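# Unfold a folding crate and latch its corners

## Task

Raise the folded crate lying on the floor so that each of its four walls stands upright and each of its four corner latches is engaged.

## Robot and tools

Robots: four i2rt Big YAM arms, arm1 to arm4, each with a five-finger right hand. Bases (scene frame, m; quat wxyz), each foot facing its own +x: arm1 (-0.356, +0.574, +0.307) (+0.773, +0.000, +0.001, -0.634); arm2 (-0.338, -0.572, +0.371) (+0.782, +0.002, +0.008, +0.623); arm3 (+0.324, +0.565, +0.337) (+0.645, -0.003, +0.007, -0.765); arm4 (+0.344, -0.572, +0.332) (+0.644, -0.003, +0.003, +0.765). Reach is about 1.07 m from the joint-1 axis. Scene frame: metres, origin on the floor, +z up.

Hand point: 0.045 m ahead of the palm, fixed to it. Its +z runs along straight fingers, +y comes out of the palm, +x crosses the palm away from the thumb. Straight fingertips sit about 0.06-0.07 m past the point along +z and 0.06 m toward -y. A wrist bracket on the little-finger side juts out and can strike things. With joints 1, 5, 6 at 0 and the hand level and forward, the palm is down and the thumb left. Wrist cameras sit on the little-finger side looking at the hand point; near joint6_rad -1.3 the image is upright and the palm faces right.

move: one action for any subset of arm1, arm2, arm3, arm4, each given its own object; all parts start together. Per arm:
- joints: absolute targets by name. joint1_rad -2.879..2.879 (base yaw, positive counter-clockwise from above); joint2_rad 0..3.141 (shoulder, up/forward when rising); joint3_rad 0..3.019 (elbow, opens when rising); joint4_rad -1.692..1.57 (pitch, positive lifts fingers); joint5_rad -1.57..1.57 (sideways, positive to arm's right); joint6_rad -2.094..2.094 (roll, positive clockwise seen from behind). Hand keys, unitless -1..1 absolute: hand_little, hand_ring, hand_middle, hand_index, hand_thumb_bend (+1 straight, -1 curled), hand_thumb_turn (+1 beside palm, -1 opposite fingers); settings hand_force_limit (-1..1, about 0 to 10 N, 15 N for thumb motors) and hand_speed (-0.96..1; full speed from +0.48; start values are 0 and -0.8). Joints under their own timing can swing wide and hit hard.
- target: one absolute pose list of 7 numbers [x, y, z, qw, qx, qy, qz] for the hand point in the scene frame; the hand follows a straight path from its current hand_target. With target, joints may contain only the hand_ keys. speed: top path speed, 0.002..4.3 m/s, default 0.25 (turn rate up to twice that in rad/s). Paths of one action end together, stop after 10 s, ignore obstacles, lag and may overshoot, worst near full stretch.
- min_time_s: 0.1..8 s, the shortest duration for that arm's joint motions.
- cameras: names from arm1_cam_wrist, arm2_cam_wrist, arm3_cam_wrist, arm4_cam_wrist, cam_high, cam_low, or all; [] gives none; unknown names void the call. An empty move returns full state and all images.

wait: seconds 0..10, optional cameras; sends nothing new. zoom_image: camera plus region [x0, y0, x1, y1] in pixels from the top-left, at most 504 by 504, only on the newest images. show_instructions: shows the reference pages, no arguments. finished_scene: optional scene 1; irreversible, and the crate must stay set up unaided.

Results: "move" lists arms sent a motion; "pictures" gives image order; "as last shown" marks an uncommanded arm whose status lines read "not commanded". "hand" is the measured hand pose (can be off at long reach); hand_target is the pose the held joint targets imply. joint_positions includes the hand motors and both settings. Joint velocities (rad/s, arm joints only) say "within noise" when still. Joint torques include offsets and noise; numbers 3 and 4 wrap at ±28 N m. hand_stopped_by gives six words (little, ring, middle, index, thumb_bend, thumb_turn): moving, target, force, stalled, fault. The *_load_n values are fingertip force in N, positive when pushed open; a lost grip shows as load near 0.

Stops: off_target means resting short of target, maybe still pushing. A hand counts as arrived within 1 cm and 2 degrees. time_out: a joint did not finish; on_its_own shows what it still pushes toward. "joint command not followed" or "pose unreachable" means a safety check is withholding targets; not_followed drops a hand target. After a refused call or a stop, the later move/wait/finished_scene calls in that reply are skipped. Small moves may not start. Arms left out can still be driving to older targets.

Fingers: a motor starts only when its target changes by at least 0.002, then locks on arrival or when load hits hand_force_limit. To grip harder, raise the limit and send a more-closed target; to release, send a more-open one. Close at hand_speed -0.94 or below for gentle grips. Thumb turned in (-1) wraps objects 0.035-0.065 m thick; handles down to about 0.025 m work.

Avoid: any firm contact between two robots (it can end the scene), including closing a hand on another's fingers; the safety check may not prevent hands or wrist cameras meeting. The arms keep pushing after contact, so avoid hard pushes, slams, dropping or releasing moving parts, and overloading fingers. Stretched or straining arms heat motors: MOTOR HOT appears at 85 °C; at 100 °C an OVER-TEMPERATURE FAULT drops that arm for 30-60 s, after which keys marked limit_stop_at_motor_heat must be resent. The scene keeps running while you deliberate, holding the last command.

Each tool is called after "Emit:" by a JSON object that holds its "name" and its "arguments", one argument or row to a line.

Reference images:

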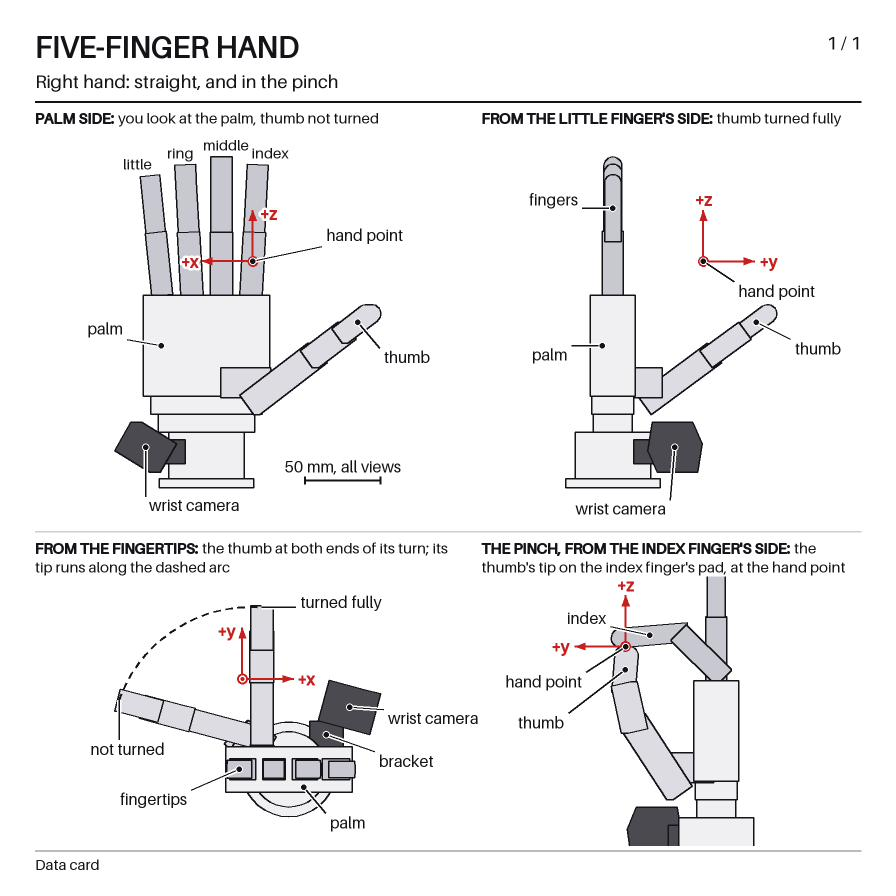

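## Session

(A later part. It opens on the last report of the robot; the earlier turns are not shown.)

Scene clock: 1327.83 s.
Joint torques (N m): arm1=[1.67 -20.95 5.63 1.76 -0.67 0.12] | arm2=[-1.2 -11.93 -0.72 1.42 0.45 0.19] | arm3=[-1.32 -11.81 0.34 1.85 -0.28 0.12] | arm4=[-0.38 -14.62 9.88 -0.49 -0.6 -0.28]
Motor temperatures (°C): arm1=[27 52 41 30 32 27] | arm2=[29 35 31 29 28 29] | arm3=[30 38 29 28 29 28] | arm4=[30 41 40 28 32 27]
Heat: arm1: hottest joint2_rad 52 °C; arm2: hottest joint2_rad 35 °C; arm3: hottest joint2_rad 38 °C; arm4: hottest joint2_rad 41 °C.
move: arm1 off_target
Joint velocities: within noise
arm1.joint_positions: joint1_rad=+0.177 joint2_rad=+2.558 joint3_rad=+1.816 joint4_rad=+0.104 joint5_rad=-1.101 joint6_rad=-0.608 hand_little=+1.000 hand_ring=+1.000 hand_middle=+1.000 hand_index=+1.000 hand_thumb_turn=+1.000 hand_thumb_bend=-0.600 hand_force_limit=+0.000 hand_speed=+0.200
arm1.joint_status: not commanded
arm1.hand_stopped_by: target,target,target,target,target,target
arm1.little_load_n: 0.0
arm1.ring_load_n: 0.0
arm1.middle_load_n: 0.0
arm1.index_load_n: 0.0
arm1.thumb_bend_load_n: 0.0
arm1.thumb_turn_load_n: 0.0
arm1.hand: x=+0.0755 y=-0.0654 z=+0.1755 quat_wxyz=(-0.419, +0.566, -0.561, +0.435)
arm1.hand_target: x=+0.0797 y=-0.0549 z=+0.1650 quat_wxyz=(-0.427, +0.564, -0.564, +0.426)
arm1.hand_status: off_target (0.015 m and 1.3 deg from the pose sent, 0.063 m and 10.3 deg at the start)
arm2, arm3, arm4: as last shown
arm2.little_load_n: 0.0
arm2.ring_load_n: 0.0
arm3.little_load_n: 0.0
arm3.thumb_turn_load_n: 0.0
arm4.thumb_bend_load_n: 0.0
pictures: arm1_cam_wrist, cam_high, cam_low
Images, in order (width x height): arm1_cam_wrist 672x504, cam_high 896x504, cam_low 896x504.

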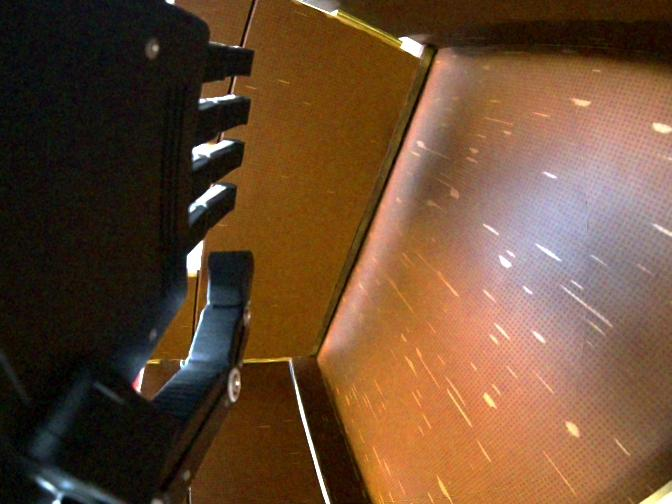

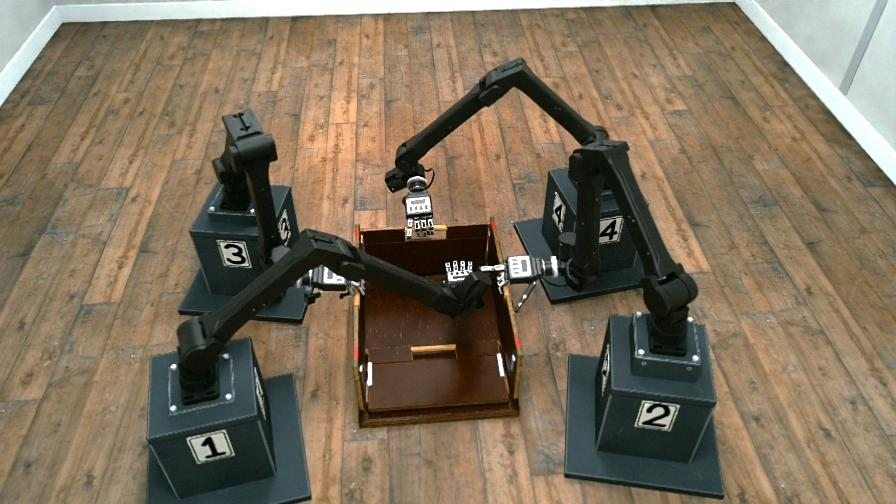

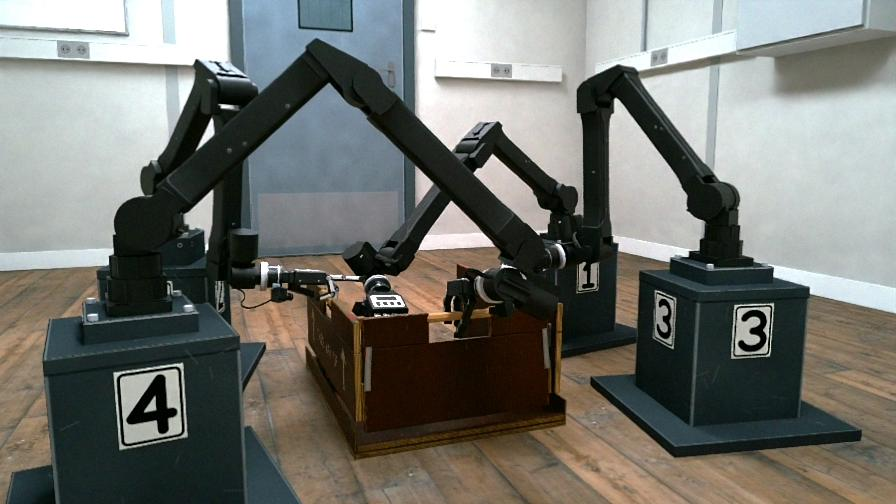

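Emit:
{"name": "move", "arguments": {
  "arm1": {"target": [0.075, -0.048, 0.14, 0.5, -0.5, 0.5, -0.5], "speed": 0.12}
}}

Emit:
{"name": "move", "arguments": {
  "arm1": {"target": [0.125, -0.048, 0.135, 0.5, -0.5, 0.5, -0.5], "speed": 0.1},
  "cameras": ["cam_low", "cam_high", "arm1_cam_wrist", "arm4_cam_wrist"]
}}

Emit:
{"name": "zoom_image", "arguments": {
  "camera": "cam_high",
  "region": [340, 200, 540, 380]
}}

Scene clock: 1357.73 s.
Joint torques (N m): arm1=[-0.03 -19.37 7.6 1.84 -0.01 0.14] | arm2=[-1.73 -12.04 -0.81 1.42 0.39 0.19] | arm3=[-1.08 -12.45 0.38 1.8 -0.27 0.12] | arm4=[-0.32 -14.51 9.88 -0.53 -0.6 -0.28]
Motor temperatures (°C): arm1=[27 48 41 30 32 27] | arm2=[29 35 31 29 28 29] | arm3=[30 38 29 28 29 28] | arm4=[29 41 41 28 32 27]
Heat: arm1: hottest joint2_rad 48 °C; arm2: hottest joint2_rad 35 °C; arm3: hottest joint2_rad 38 °C; arm4: hottest joint2_rad 41 °C.
move: arm1 off_target
Joint velocities: within noise
arm1.joint_positions: joint1_rad=+0.167 joint2_rad=+2.748 joint3_rad=+1.787 joint4_rad=+0.938 joint5_rad=-1.223 joint6_rad=-0.016 hand_little=+1.000 hand_ring=+1.000 hand_middle=+1.000 hand_index=+1.000 hand_thumb_turn=+1.000 hand_thumb_bend=-0.600 hand_force_limit=+0.000 hand_speed=+0.200
arm1.joint_status: not commanded
arm1.hand_stopped_by: target,target,target,target,target,target
arm1.little_load_n: 0.0
arm1.ring_load_n: 0.0
arm1.middle_load_n: 0.0
arm1.index_load_n: 0.0
arm1.thumb_bend_load_n: 0.0
arm1.thumb_turn_load_n: 0.0
arm1.hand: x=+0.0818 y=-0.0366 z=+0.1426 quat_wxyz=(-0.503, +0.505, -0.500, +0.492)
arm1.hand_target: x=+0.0748 y=-0.0476 z=+0.1403 quat_wxyz=(-0.500, +0.500, -0.500, +0.500)
arm1.hand_status: off_target (0.014 m and 1.1 deg from the pose sent, 0.040 m and 15.8 deg at the start)
arm2, arm3, arm4: as last shown
arm2.thumb_turn_load_n: -0.5
arm3.thumb_turn_load_n: -0.5
pictures: none

Scene clock: 1359.03 s.
Joint torques (N m): arm1=[1.49 -20.01 8.73 1.06 0.14 0.13] | arm2=[-1.55 -12.04 -0.68 1.5 0.43 0.21] | arm3=[-1.44 -12.22 0.32 1.84 -0.25 0.11] | arm4=[-0.26 -14.62 9.89 -0.49 -0.59 -0.29]
Motor temperatures (°C): arm1=[27 48 41 30 32 27] | arm2=[29 35 31 29 28 29] | arm3=[30 38 29 28 29 28] | arm4=[29 41 41 28 32 27]
Heat: arm1: hottest joint2_rad 48 °C; arm2: hottest joint2_rad 35 °C; arm3: hottest joint2_rad 38 °C; arm4: hottest joint2_rad 41 °C.
move: arm1 done
Joint velocities: within noise
arm1.joint_positions: joint1_rad=+0.212 joint2_rad=+2.791 joint3_rad=+1.873 joint4_rad=+0.910 joint5_rad=-1.160 joint6_rad=-0.015 hand_little=+1.000 hand_ring=+1.000 hand_middle=+1.000 hand_index=+1.000 hand_thumb_turn=+1.000 hand_thumb_bend=-0.600 hand_force_limit=+0.000 hand_speed=+0.200
arm1.joint_status: not commanded
arm1.hand_stopped_by: target,target,target,target,target,target
arm1.little_load_n: 0.0
arm1.ring_load_n: 0.0
arm1.middle_load_n: 0.0
arm1.index_load_n: -0.5
arm1.thumb_bend_load_n: 0.0
arm1.thumb_turn_load_n: 0.0
arm1.hand: x=+0.1177 y=-0.0443 z=+0.1373 quat_wxyz=(-0.497, +0.502, -0.500, +0.501)
arm1.hand_target: x=+0.1247 y=-0.0475 z=+0.1351 quat_wxyz=(-0.500, +0.500, -0.500, +0.500)
arm1.hand_status: done (0.009 m and 0.5 deg from the pose sent, 0.045 m and 1.1 deg at the start)
arm2, arm3, arm4: as last shown
arm2.little_load_n: -0.5
arm2.thumb_turn_load_n: 0.0
arm3.thumb_turn_load_n: 0.0
pictures: arm1_cam_wrist, arm4_cam_wrist, cam_high, cam_low
Images, in order (width x height): arm1_cam_wrist 672x504, arm4_cam_wrist 672x504, cam_high 896x504, cam_low 896x504.

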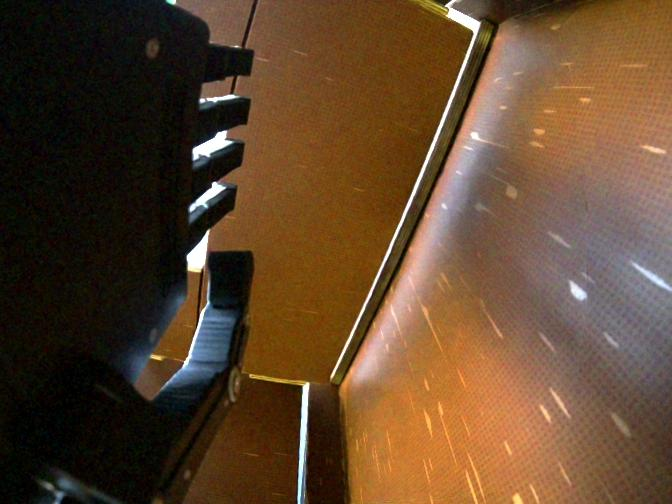

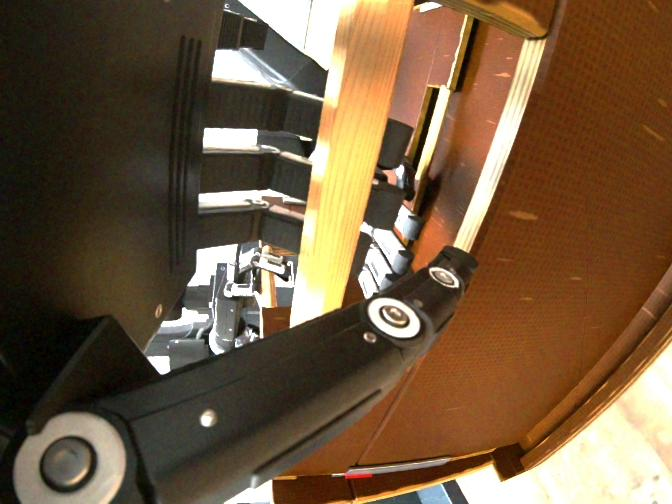

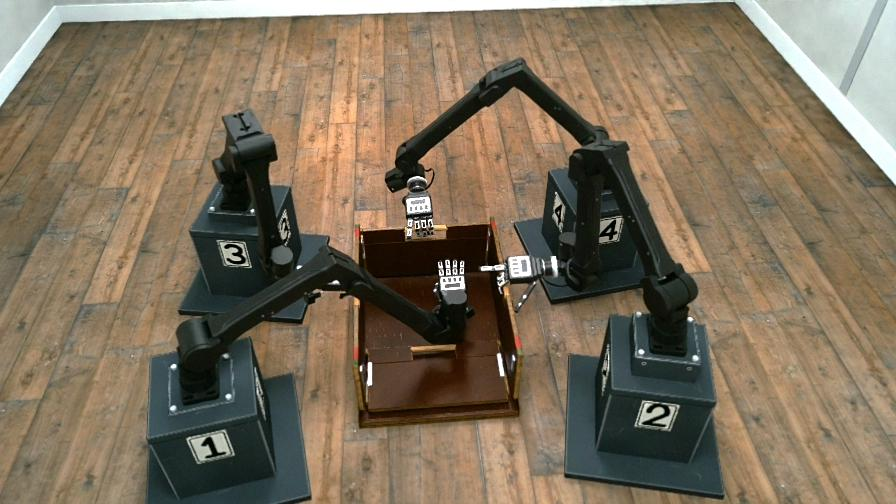

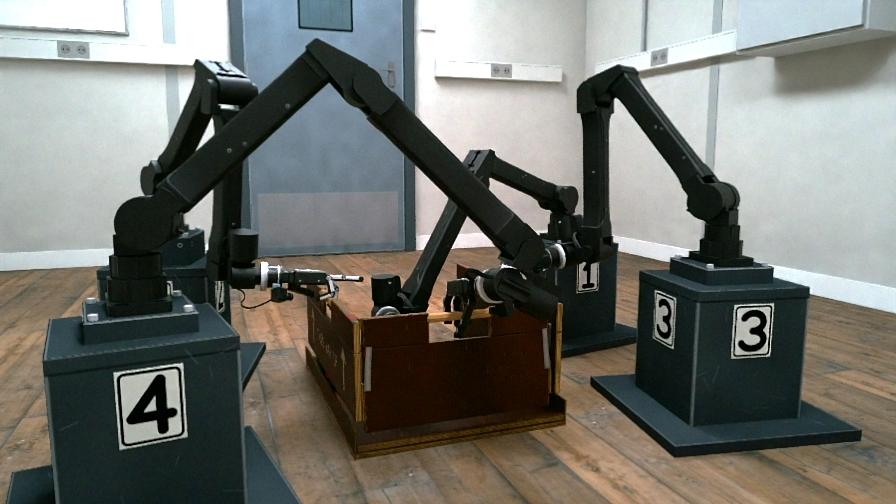

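Scaled by 2.520 from the camera's image (finer frame: 1280x720).

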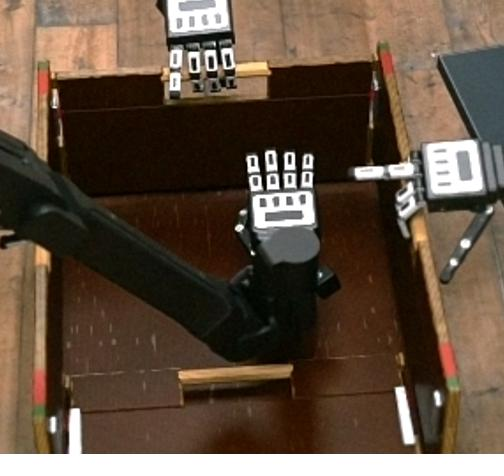

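Emit:
{"name": "move", "arguments": {
  "arm1": {"target": [0.165, -0.05, 0.137, 0.5, -0.5, 0.5, -0.5], "speed": 0.08}
}}

Emit:
{"name": "move", "arguments": {
  "arm1": {"target": [0.195, -0.05, 0.139, 0.5, -0.5, 0.5, -0.5], "speed": 0.05},
  "cameras": ["cam_low", "cam_high", "arm1_cam_wrist", "arm4_cam_wrist"]
}}

Emit:
{"name": "zoom_image", "arguments": {
  "camera": "cam_high",
  "region": [340, 200, 540, 380]
}}

Scene clock: 1366.40 s.
Joint torques (N m): arm1=[1.61 -20.84 9.32 1.11 0.14 0.13] | arm2=[-1.49 -11.69 -0.75 1.39 0.42 0.22] | arm3=[-1.49 -12.4 0.38 1.84 -0.26 0.11] | arm4=[-0.38 -14.56 9.89 -0.51 -0.6 -0.28]
Motor temperatures (°C): arm1=[27 47 42 30 31 27] | arm2=[29 35 31 29 28 29] | arm3=[30 38 29 28 29 28] | arm4=[29 41 41 28 32 27]
Heat: arm1: hottest joint2_rad 47 °C; arm2: hottest joint2_rad 35 °C; arm3: hottest joint2_rad 38 °C; arm4: hottest joint2_rad 41 °C.
move: arm1 done
Joint velocities: within noise
arm1.joint_positions: joint1_rad=+0.260 joint2_rad=+2.824 joint3_rad=+1.961 joint4_rad=+0.851 joint5_rad=-1.110 joint6_rad=-0.015 hand_little=+1.000 hand_ring=+1.000 hand_middle=+1.000 hand_index=+1.000 hand_thumb_turn=+1.000 hand_thumb_bend=-0.600 hand_force_limit=+0.000 hand_speed=+0.200
arm1.joint_status: not commanded
arm1.hand_stopped_by: target,target,target,target,target,target
arm1.little_load_n: 0.0
arm1.ring_load_n: 0.0
arm1.middle_load_n: 0.0
arm1.index_load_n: 0.0
arm1.thumb_bend_load_n: 0.0
arm1.thumb_turn_load_n: 0.0
arm1.hand: x=+0.1569 y=-0.0465 z=+0.1378 quat_wxyz=(-0.497, +0.502, -0.502, +0.500)
arm1.hand_target: x=+0.1647 y=-0.0496 z=+0.1372 quat_wxyz=(-0.500, +0.500, -0.500, +0.500)
arm1.hand_status: done (0.009 m and 0.5 deg from the pose sent, 0.048 m and 0.5 deg at the start)
arm2, arm3, arm4: as last shown
arm2.little_load_n: 0.0
arm3.thumb_turn_load_n: -0.5
arm4.thumb_bend_load_n: 0.5
pictures: none

Scene clock: 1367.73 s.
Joint torques (N m): arm1=[1.85 -21.07 9.7 1.1 0.09 0.13] | arm2=[-1.96 -11.99 -0.57 1.37 0.42 0.19] | arm3=[-1.26 -12.69 0.34 1.89 -0.26 0.09] | arm4=[-0.21 -14.51 9.74 -0.51 -0.67 -0.27]
Motor temperatures (°C): arm1=[27 47 42 30 31 27] | arm2=[29 35 31 29 28 29] | arm3=[30 38 29 28 29 28] | arm4=[29 41 41 28 32 27]
Heat: arm1: hottest joint2_rad 47 °C; arm2: hottest joint2_rad 35 °C; arm3: hottest joint2_rad 38 °C; arm4: hottest joint2_rad 41 °C.
move: arm1 off_target
Joint velocities: within noise
arm1.joint_positions: joint1_rad=+0.291 joint2_rad=+2.849 joint3_rad=+2.030 joint4_rad=+0.806 joint5_rad=-1.073 joint6_rad=-0.015 hand_little=+1.000 hand_ring=+1.000 hand_middle=+1.000 hand_index=+1.000 hand_thumb_turn=+1.000 hand_thumb_bend=-0.600 hand_force_limit=+0.000 hand_speed=+0.200
arm1.joint_status: not commanded
arm1.hand_stopped_by: target,target,target,target,target,target
arm1.little_load_n: 0.0
arm1.ring_load_n: 0.0
arm1.middle_load_n: 0.0
arm1.index_load_n: -0.5
arm1.thumb_bend_load_n: 0.0
arm1.thumb_turn_load_n: 0.0
arm1.hand: x=+0.1835 y=-0.0498 z=+0.1395 quat_wxyz=(-0.495, +0.500, -0.503, +0.501)
arm1.hand_target: x=+0.1947 y=-0.0493 z=+0.1392 quat_wxyz=(-0.500, +0.500, -0.500, +0.500)
arm1.hand_status: off_target (0.012 m and 0.7 deg from the pose sent, 0.038 m and 0.5 deg at the start)
arm2.joint_positions: joint1_rad=-0.886 joint2_rad=+2.408 joint3_rad=+0.705 joint4_rad=+1.575 joint5_rad=-1.057 joint6_rad=-0.184 hand_little=-1.000 hand_ring=+1.000 hand_middle=-0.299 hand_index=-0.300 hand_thumb_turn=+1.000 hand_thumb_bend=+1.000 hand_force_limit=+0.000 hand_speed=-0.600
arm2.joint_status: not commanded
arm2.hand_stopped_by: target,fault,target,target,target,target
arm2.little_load_n: -0.5
arm2.ring_load_n: -0.5
arm2.middle_load_n: 6.0
arm2.index_load_n: 0.0
arm2.thumb_bend_load_n: 0.0
arm2.thumb_turn_load_n: 0.0
arm2.hand: x=-0.0240 y=-0.2168 z=+0.2354 quat_wxyz=(-0.681, +0.731, +0.003, +0.036)
arm2.hand_target: x=-0.0288 y=-0.2296 z=+0.2226 quat_wxyz=(-0.673, +0.738, -0.028, +0.026)
arm2.hand_status: not commanded
arm3.joint_positions: joint1_rad=-0.934 joint2_rad=+2.278 joint3_rad=+0.685 joint4_rad=+1.413 joint5_rad=-1.111 joint6_rad=-0.161 hand_little=-1.000 hand_ring=+0.116 hand_middle=+0.090 hand_index=+0.090 hand_thumb_turn=+1.000 hand_thumb_bend=+1.000 hand_force_limit=-0.300 hand_speed=-0.700
arm3.joint_status: not commanded
arm3.hand_stopped_by: target,force,force,force,target,target
arm3.little_load_n: 0.0
arm3.ring_load_n: 0.0
arm3.middle_load_n: 0.0
arm3.index_load_n: 0.0
arm3.thumb_bend_load_n: 0.0
arm3.thumb_turn_load_n: -0.5
arm3.hand: x=+0.0133 y=+0.2055 z=+0.2418 quat_wxyz=(+0.000, +0.009, -0.737, +0.676)
arm3.hand_target: x=+0.0130 y=+0.2119 z=+0.2362 quat_wxyz=(+0.000, +0.000, -0.737, +0.675)
arm3.hand_status: not commanded
arm4: as last shown
arm4.joint_positions: joint1_rad=-0.267 joint2_rad=+2.388 joint3_rad=+1.649 joint4_rad=-1.275 joint5_rad=-1.324 joint6_rad=-2.009 hand_little=+1.000 hand_ring=-0.300 hand_middle=-0.300 hand_index=-0.299 hand_thumb_turn=-1.000 hand_thumb_bend=+0.700 hand_force_limit=-0.100 hand_speed=-0.600
arm4.thumb_bend_load_n: 0.0
arm4.hand: x=+0.2260 y=-0.0149 z=+0.2420 quat_wxyz=(-0.432, +0.557, +0.549, -0.450)
arm4.hand_target: x=+0.2352 y=-0.0026 z=+0.2382 quat_wxyz=(-0.440, +0.554, +0.553, -0.440)
pictures: arm1_cam_wrist, arm4_cam_wrist, cam_high, cam_low
Images, in order (width x height): arm1_cam_wrist 672x504, arm4_cam_wrist 672x504, cam_high 896x504, cam_low 896x504.

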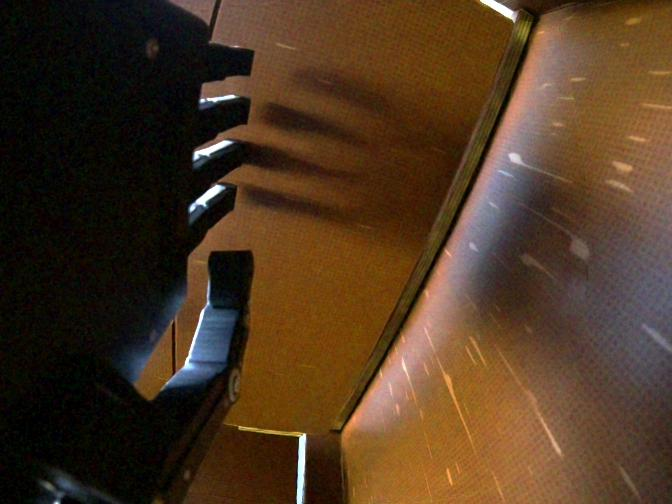

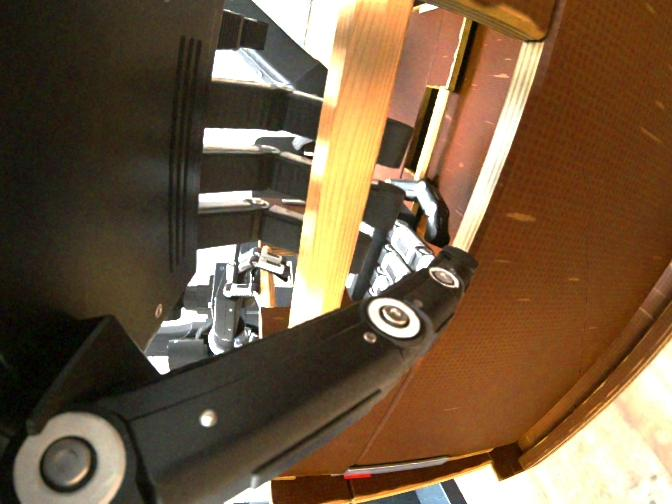

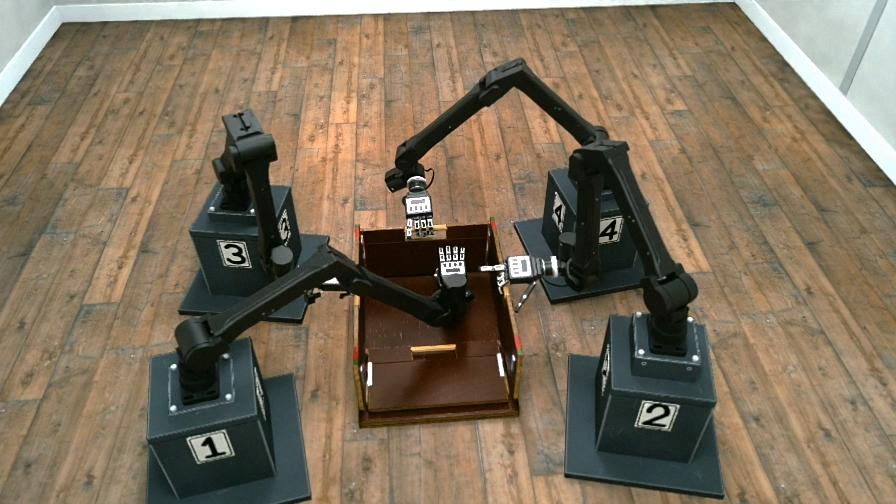

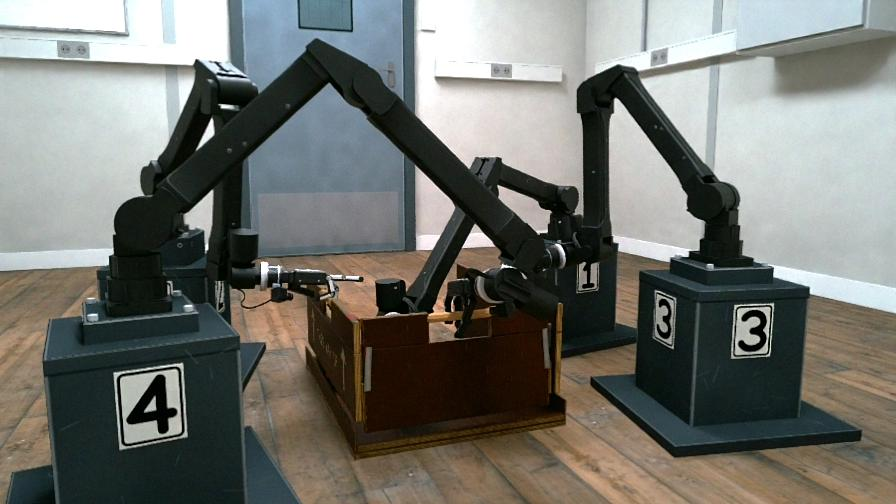

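Scaled by 2.520 from the camera's image (finer frame: 1280x720).

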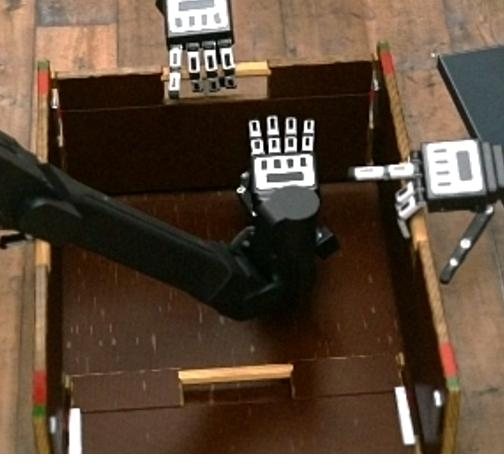

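Emit:
{"name": "move", "arguments": {
  "arm1": {"target": [0.22, -0.05, 0.14, 0.5, -0.5, 0.5, -0.5], "speed": 0.05}
}}

Emit:
{"name": "move", "arguments": {
  "arm1": {"target": [0.24, -0.05, 0.14, 0.5, -0.5, 0.5, -0.5], "speed": 0.05},
  "cameras": ["cam_low", "cam_high", "arm1_cam_wrist", "arm4_cam_wrist"]
}}

Emit:
{"name": "zoom_image", "arguments": {
  "camera": "cam_high",
  "region": [340, 200, 540, 380]
}}

Scene clock: 1374.47 s.
Joint torques (N m): arm1=[2.67 -21.42 10.59 1.06 0.19 0.12] | arm2=[-1.67 -11.75 -0.7 1.47 0.42 0.2] | arm3=[-1.67 -12.51 0.38 1.77 -0.25 0.11] | arm4=[0.32 -14.62 9.17 -0.5 -0.69 -0.22]
Motor temperatures (°C): arm1=[27 47 43 30 31 27] | arm2=[29 35 31 29 28 29] | arm3=[30 38 29 28 29 28] | arm4=[29 41 41 28 32 27]
Heat: arm1: hottest joint2_rad 47 °C; arm2: hottest joint2_rad 35 °C; arm3: hottest joint2_rad 38 °C; arm4: hottest joint2_rad 41 °C.
move: arm1 off_target
Joint velocities: within noise
arm1.joint_positions: joint1_rad=+0.307 joint2_rad=+2.874 joint3_rad=+2.086 joint4_rad=+0.769 joint5_rad=-1.047 joint6_rad=-0.014 hand_little=+1.000 hand_ring=+1.000 hand_middle=+1.000 hand_index=+1.000 hand_thumb_turn=+1.000 hand_thumb_bend=-0.600 hand_force_limit=+0.000 hand_speed=+0.200
arm1.joint_status: not commanded
arm1.hand_stopped_by: target,target,target,target,target,target
arm1.little_load_n: 0.0
arm1.ring_load_n: 0.0
arm1.middle_load_n: 0.5
arm1.index_load_n: 0.0
arm1.thumb_bend_load_n: 0.0
arm1.thumb_turn_load_n: 0.0
arm1.hand: x=+0.1983 y=-0.0543 z=+0.1369 quat_wxyz=(-0.493, +0.497, -0.509, +0.502)
arm1.hand_target: x=+0.2190 y=-0.0489 z=+0.1406 quat_wxyz=(-0.500, +0.500, -0.500, +0.500)
arm1.hand_status: off_target (0.022 m and 1.3 deg from the pose sent, 0.037 m and 0.7 deg at the start)
arm2, arm3, arm4: as last shown
arm2.little_load_n: 0.0
arm2.thumb_turn_load_n: -0.5
arm2.hand: x=-0.0238 y=-0.2168 z=+0.2354 quat_wxyz=(-0.681, +0.731, +0.003, +0.037)
arm3.thumb_turn_load_n: 0.0
arm4.joint_positions: joint1_rad=-0.274 joint2_rad=+2.388 joint3_rad=+1.655 joint4_rad=-1.275 joint5_rad=-1.324 joint6_rad=-2.014 hand_little=+1.000 hand_ring=-0.300 hand_middle=-0.300 hand_index=-0.300 hand_thumb_turn=-1.000 hand_thumb_bend=+0.700 hand_force_limit=-0.100 hand_speed=-0.600
arm4.index_load_n: 0.0
arm4.thumb_bend_load_n: 0.5
arm4.hand: x=+0.2304 y=-0.0109 z=+0.2432 quat_wxyz=(-0.436, +0.556, +0.550, -0.445)
arm4.hand_target: x=+0.2351 y=-0.0026 z=+0.2383 quat_wxyz=(-0.440, +0.554, +0.553, -0.440)
pictures: none

Scene clock: 1375.47 s.
Joint torques (N m): arm1=[4.25 -21.13 11.74 0.58 1.62 0.1] | arm2=[-2.26 -12.04 -0.79 1.51 0.42 0.21] | arm3=[-1.44 -12.4 0.38 1.78 -0.27 0.13] | arm4=[0.44 -14.68 9.2 -0.51 -0.68 -0.23]
Motor temperatures (°C): arm1=[27 47 43 30 31 27] | arm2=[29 35 31 29 28 29] | arm3=[30 38 29 28 29 28] | arm4=[29 41 42 28 32 27]
Heat: arm1: hottest joint2_rad 47 °C; arm2: hottest joint2_rad 35 °C; arm3: hottest joint2_rad 38 °C; arm4: hottest joint3_rad 42 °C.
move: arm1 off_target
Joint velocities: within noise
arm1.joint_positions: joint1_rad=+0.307 joint2_rad=+2.886 joint3_rad=+2.114 joint4_rad=+0.756 joint5_rad=-1.057 joint6_rad=-0.011 hand_little=+1.000 hand_ring=+1.000 hand_middle=+1.000 hand_index=+1.000 hand_thumb_turn=+1.000 hand_thumb_bend=-0.600 hand_force_limit=+0.000 hand_speed=+0.200
arm1.joint_status: not commanded
arm1.hand_stopped_by: target,target,target,target,target,target
arm1.little_load_n: 0.0
arm1.ring_load_n: 0.0
arm1.middle_load_n: 0.5
arm1.index_load_n: 0.0
arm1.thumb_bend_load_n: 0.0
arm1.thumb_turn_load_n: 0.0
arm1.hand: x=+0.2003 y=-0.0561 z=+0.1369 quat_wxyz=(-0.496, +0.499, -0.506, +0.499)
arm1.hand_target: x=+0.2369 y=-0.0464 z=+0.1417 quat_wxyz=(-0.500, +0.500, -0.500, +0.500)
arm1.hand_status: off_target (0.040 m and 0.8 deg from the pose sent, 0.042 m and 1.3 deg at the start)
arm2, arm3: as last shown
arm2.little_load_n: -0.5
arm2.ring_load_n: 0.0
arm2.middle_load_n: 5.5
arm2.thumb_turn_load_n: 0.0
arm3.thumb_bend_load_n: -0.5
arm4.joint_positions: joint1_rad=-0.274 joint2_rad=+2.388 joint3_rad=+1.655 joint4_rad=-1.275 joint5_rad=-1.324 joint6_rad=-2.014 hand_little=+1.000 hand_ring=-0.300 hand_middle=-0.300 hand_index=-0.300 hand_thumb_turn=-1.000 hand_thumb_bend=+0.700 hand_force_limit=-0.100 hand_speed=-0.600
arm4.joint_status: not commanded
arm4.hand_stopped_by: target,target,target,target,target,target
arm4.little_load_n: 0.0
arm4.ring_load_n: 0.0
arm4.middle_load_n: 0.0
arm4.index_load_n: 0.0
arm4.thumb_bend_load_n: 0.0
arm4.thumb_turn_load_n: 0.0
arm4.hand: x=+0.2304 y=-0.0109 z=+0.2432 quat_wxyz=(-0.436, +0.556, +0.550, -0.445)
arm4.hand_target: x=+0.2351 y=-0.0026 z=+0.2383 quat_wxyz=(-0.440, +0.554, +0.553, -0.440)
arm4.hand_status: not commanded
pictures: arm1_cam_wrist, arm4_cam_wrist, cam_high, cam_low
Images, in order (width x height): arm1_cam_wrist 672x504, arm4_cam_wrist 672x504, cam_high 896x504, cam_low 896x504.

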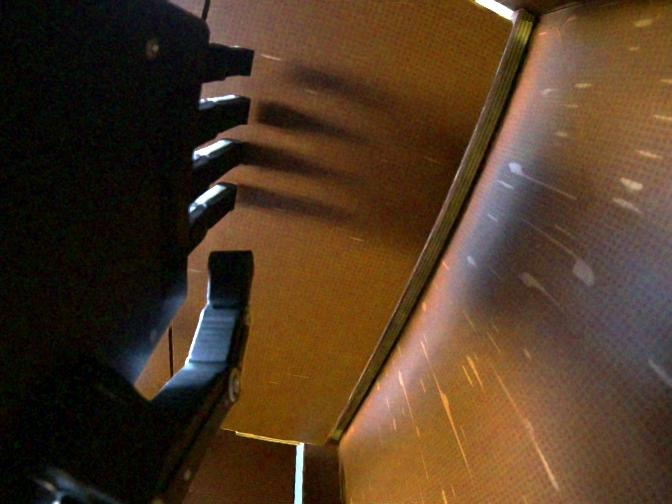

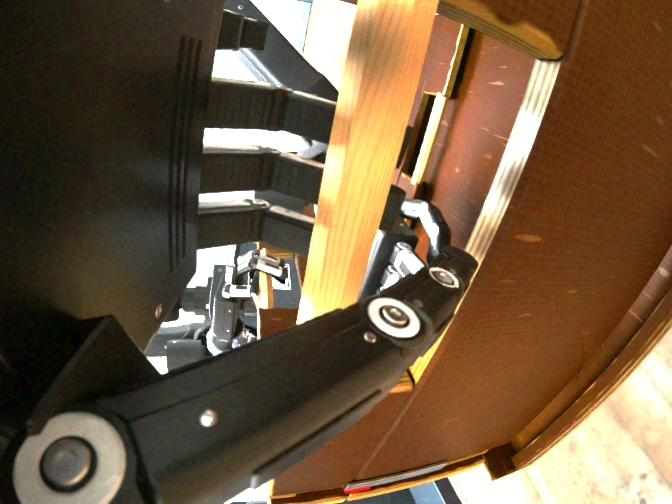

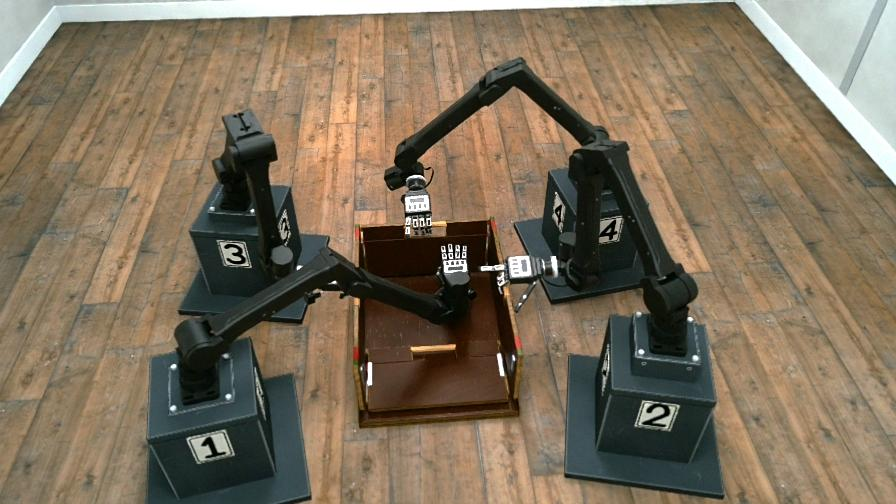

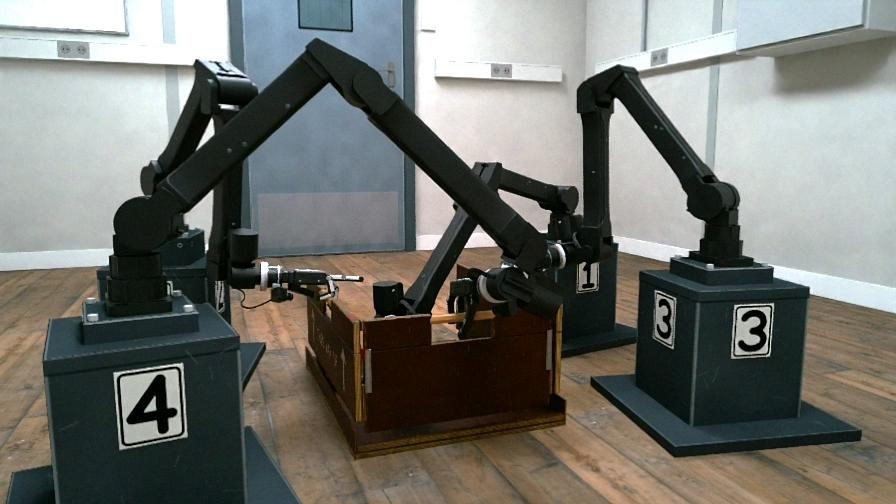

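Scaled by 2.520 from the camera's image (finer frame: 1280x720).

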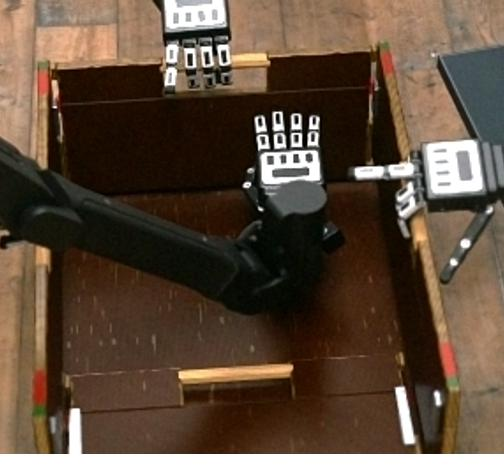

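Emit:
{"name": "move", "arguments": {
  "arm1": {"target": [0.218, -0.05, 0.14, 0.5, -0.5, 0.5, -0.5], "speed": 0.05},
  "cameras": ["arm2_cam_wrist", "arm3_cam_wrist", "cam_high", "cam_low"]
}}

Emit:
{"name": "zoom_image", "arguments": {
  "camera": "cam_high",
  "region": [470, 205, 520, 245]
}}

Emit:
{"name": "zoom_image", "arguments": {
  "camera": "cam_high",
  "region": [345, 205, 395, 245]
}}

Emit:
{"name": "zoom_image", "arguments": {
  "camera": "cam_low",
  "region": [330, 290, 380, 340]
}}

Emit:
{"name": "zoom_image", "arguments": {
  "camera": "cam_low",
  "region": [530, 290, 580, 340]
}}

Scene clock: 1386.10 s.
Joint torques (N m): arm1=[2.73 -22.48 8.28 1.59 0.79 0.1] | arm2=[-1.96 -11.75 -0.73 1.47 0.4 0.19] | arm3=[-1.44 -12.4 0.38 1.83 -0.28 0.12] | arm4=[0.44 -14.62 9.18 -0.5 -0.69 -0.22]
Motor temperatures (°C): arm1=[27 47 46 30 33 27] | arm2=[29 35 31 29 28 29] | arm3=[30 38 29 28 29 28] | arm4=[29 40 43 28 32 27]
Heat: arm1: hottest joint2_rad 47 °C; arm2: hottest joint2_rad 35 °C; arm3: hottest joint2_rad 38 °C; arm4: hottest joint3_rad 43 °C.
move: arm1 off_target
Joint velocities: within noise
arm1.joint_positions: joint1_rad=+0.305 joint2_rad=+2.886 joint3_rad=+2.114 joint4_rad=+0.756 joint5_rad=-1.064 joint6_rad=-0.011 hand_little=+1.000 hand_ring=+1.000 hand_middle=+1.000 hand_index=+1.000 hand_thumb_turn=+1.000 hand_thumb_bend=-0.600 hand_force_limit=+0.000 hand_speed=+0.200
arm1.joint_status: not commanded
arm1.hand_stopped_by: target,target,target,target,target,target
arm1.little_load_n: 0.0
arm1.ring_load_n: 0.0
arm1.middle_load_n: 0.5
arm1.index_load_n: 0.0
arm1.thumb_bend_load_n: 0.0
arm1.thumb_turn_load_n: 0.0
arm1.hand: x=+0.1991 y=-0.0557 z=+0.1369 quat_wxyz=(-0.498, +0.500, -0.505, +0.498)
arm1.hand_target: x=+0.2174 y=-0.0492 z=+0.1402 quat_wxyz=(-0.500, +0.500, -0.500, +0.500)
arm1.hand_status: off_target (0.020 m and 0.7 deg from the pose sent, 0.019 m and 0.8 deg at the start)
arm2, arm3, arm4: as last shown
arm2.thumb_turn_load_n: -0.5
arm3.index_load_n: 0.5
arm3.thumb_bend_load_n: 0.0
Images, in order (width x height): arm2_cam_wrist 672x504, arm3_cam_wrist 672x504, cam_high 896x504, cam_low 896x504.

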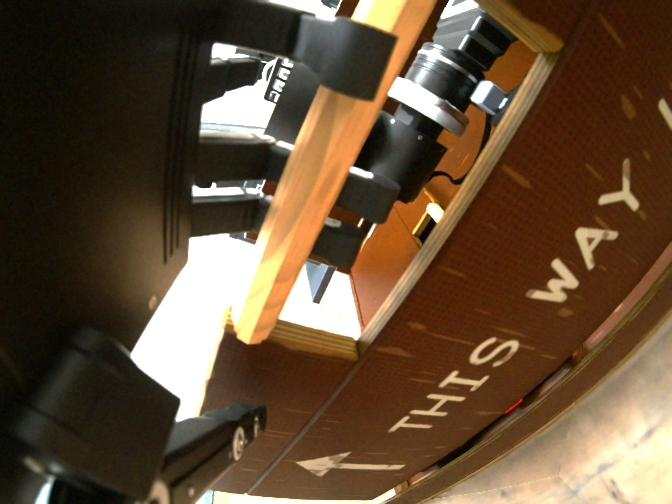

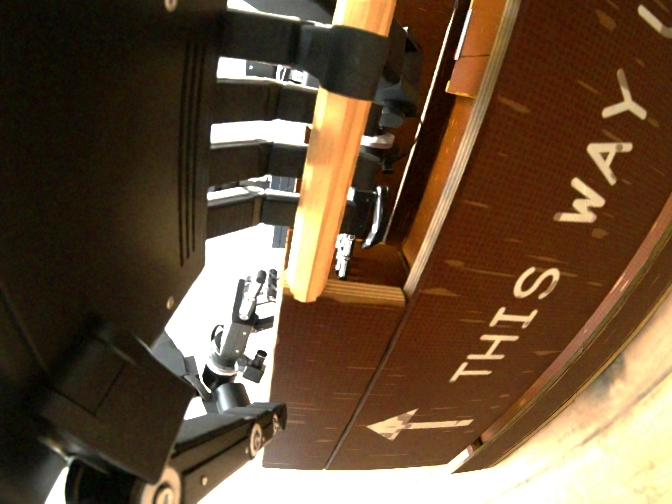

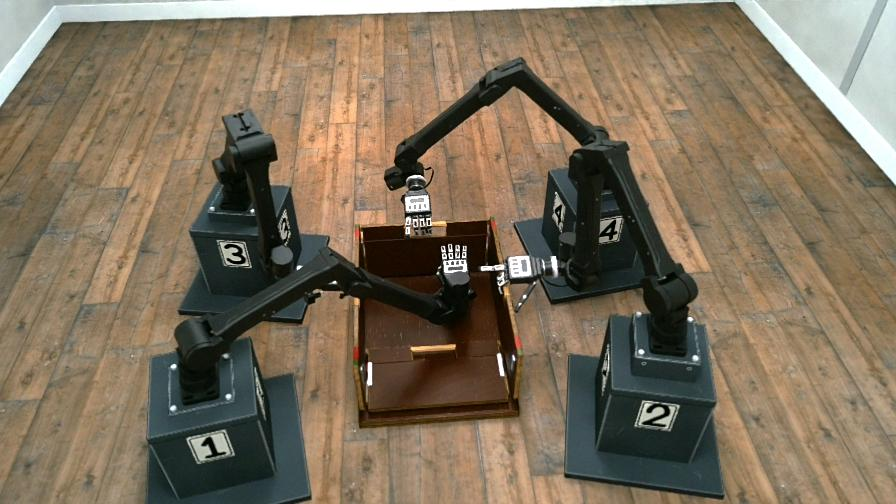

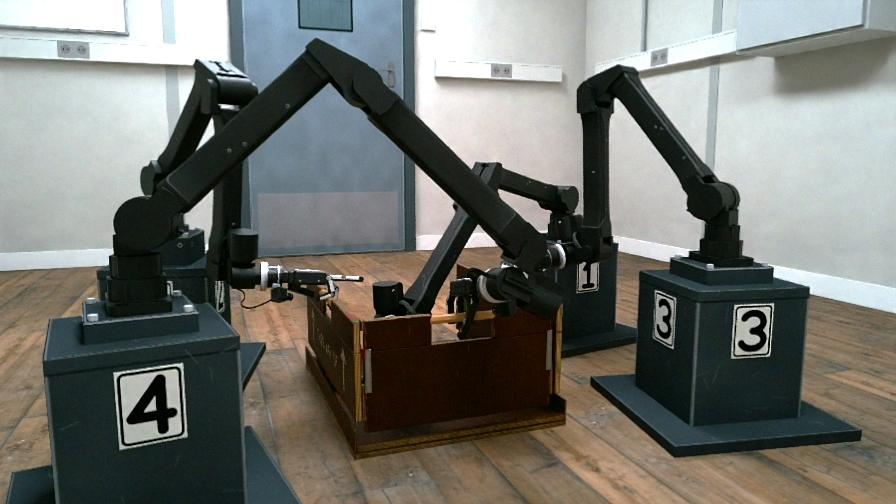

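Scaled by 10.080 from the camera's image (finer frame: 1280x720).

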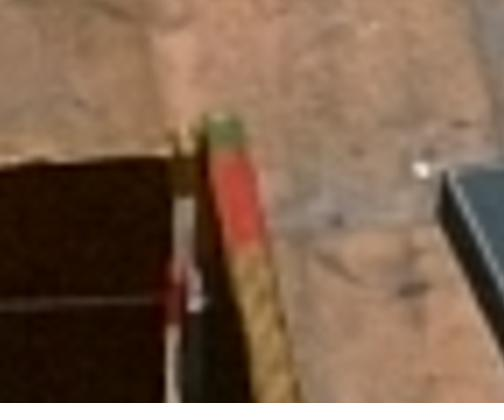

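Scaled by 10.080 from the camera's image (finer frame: 1280x720).

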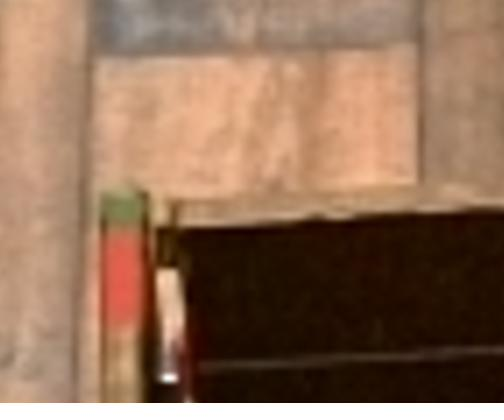

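Scaled by 10.080 from the camera's image (finer frame: 1280x720).

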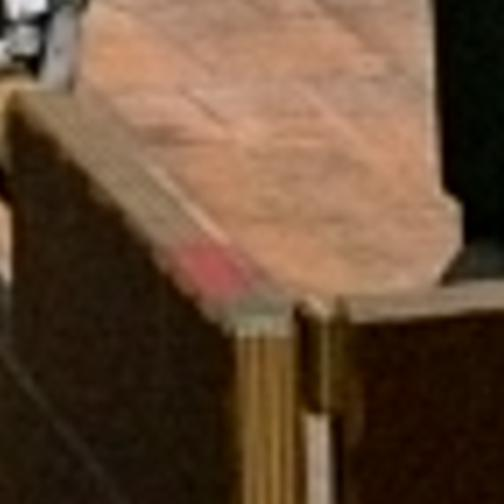

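Scaled by 10.080 from the camera's image (finer frame: 1280x720).

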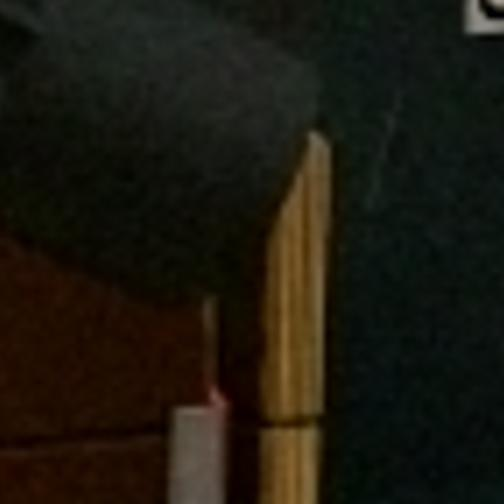

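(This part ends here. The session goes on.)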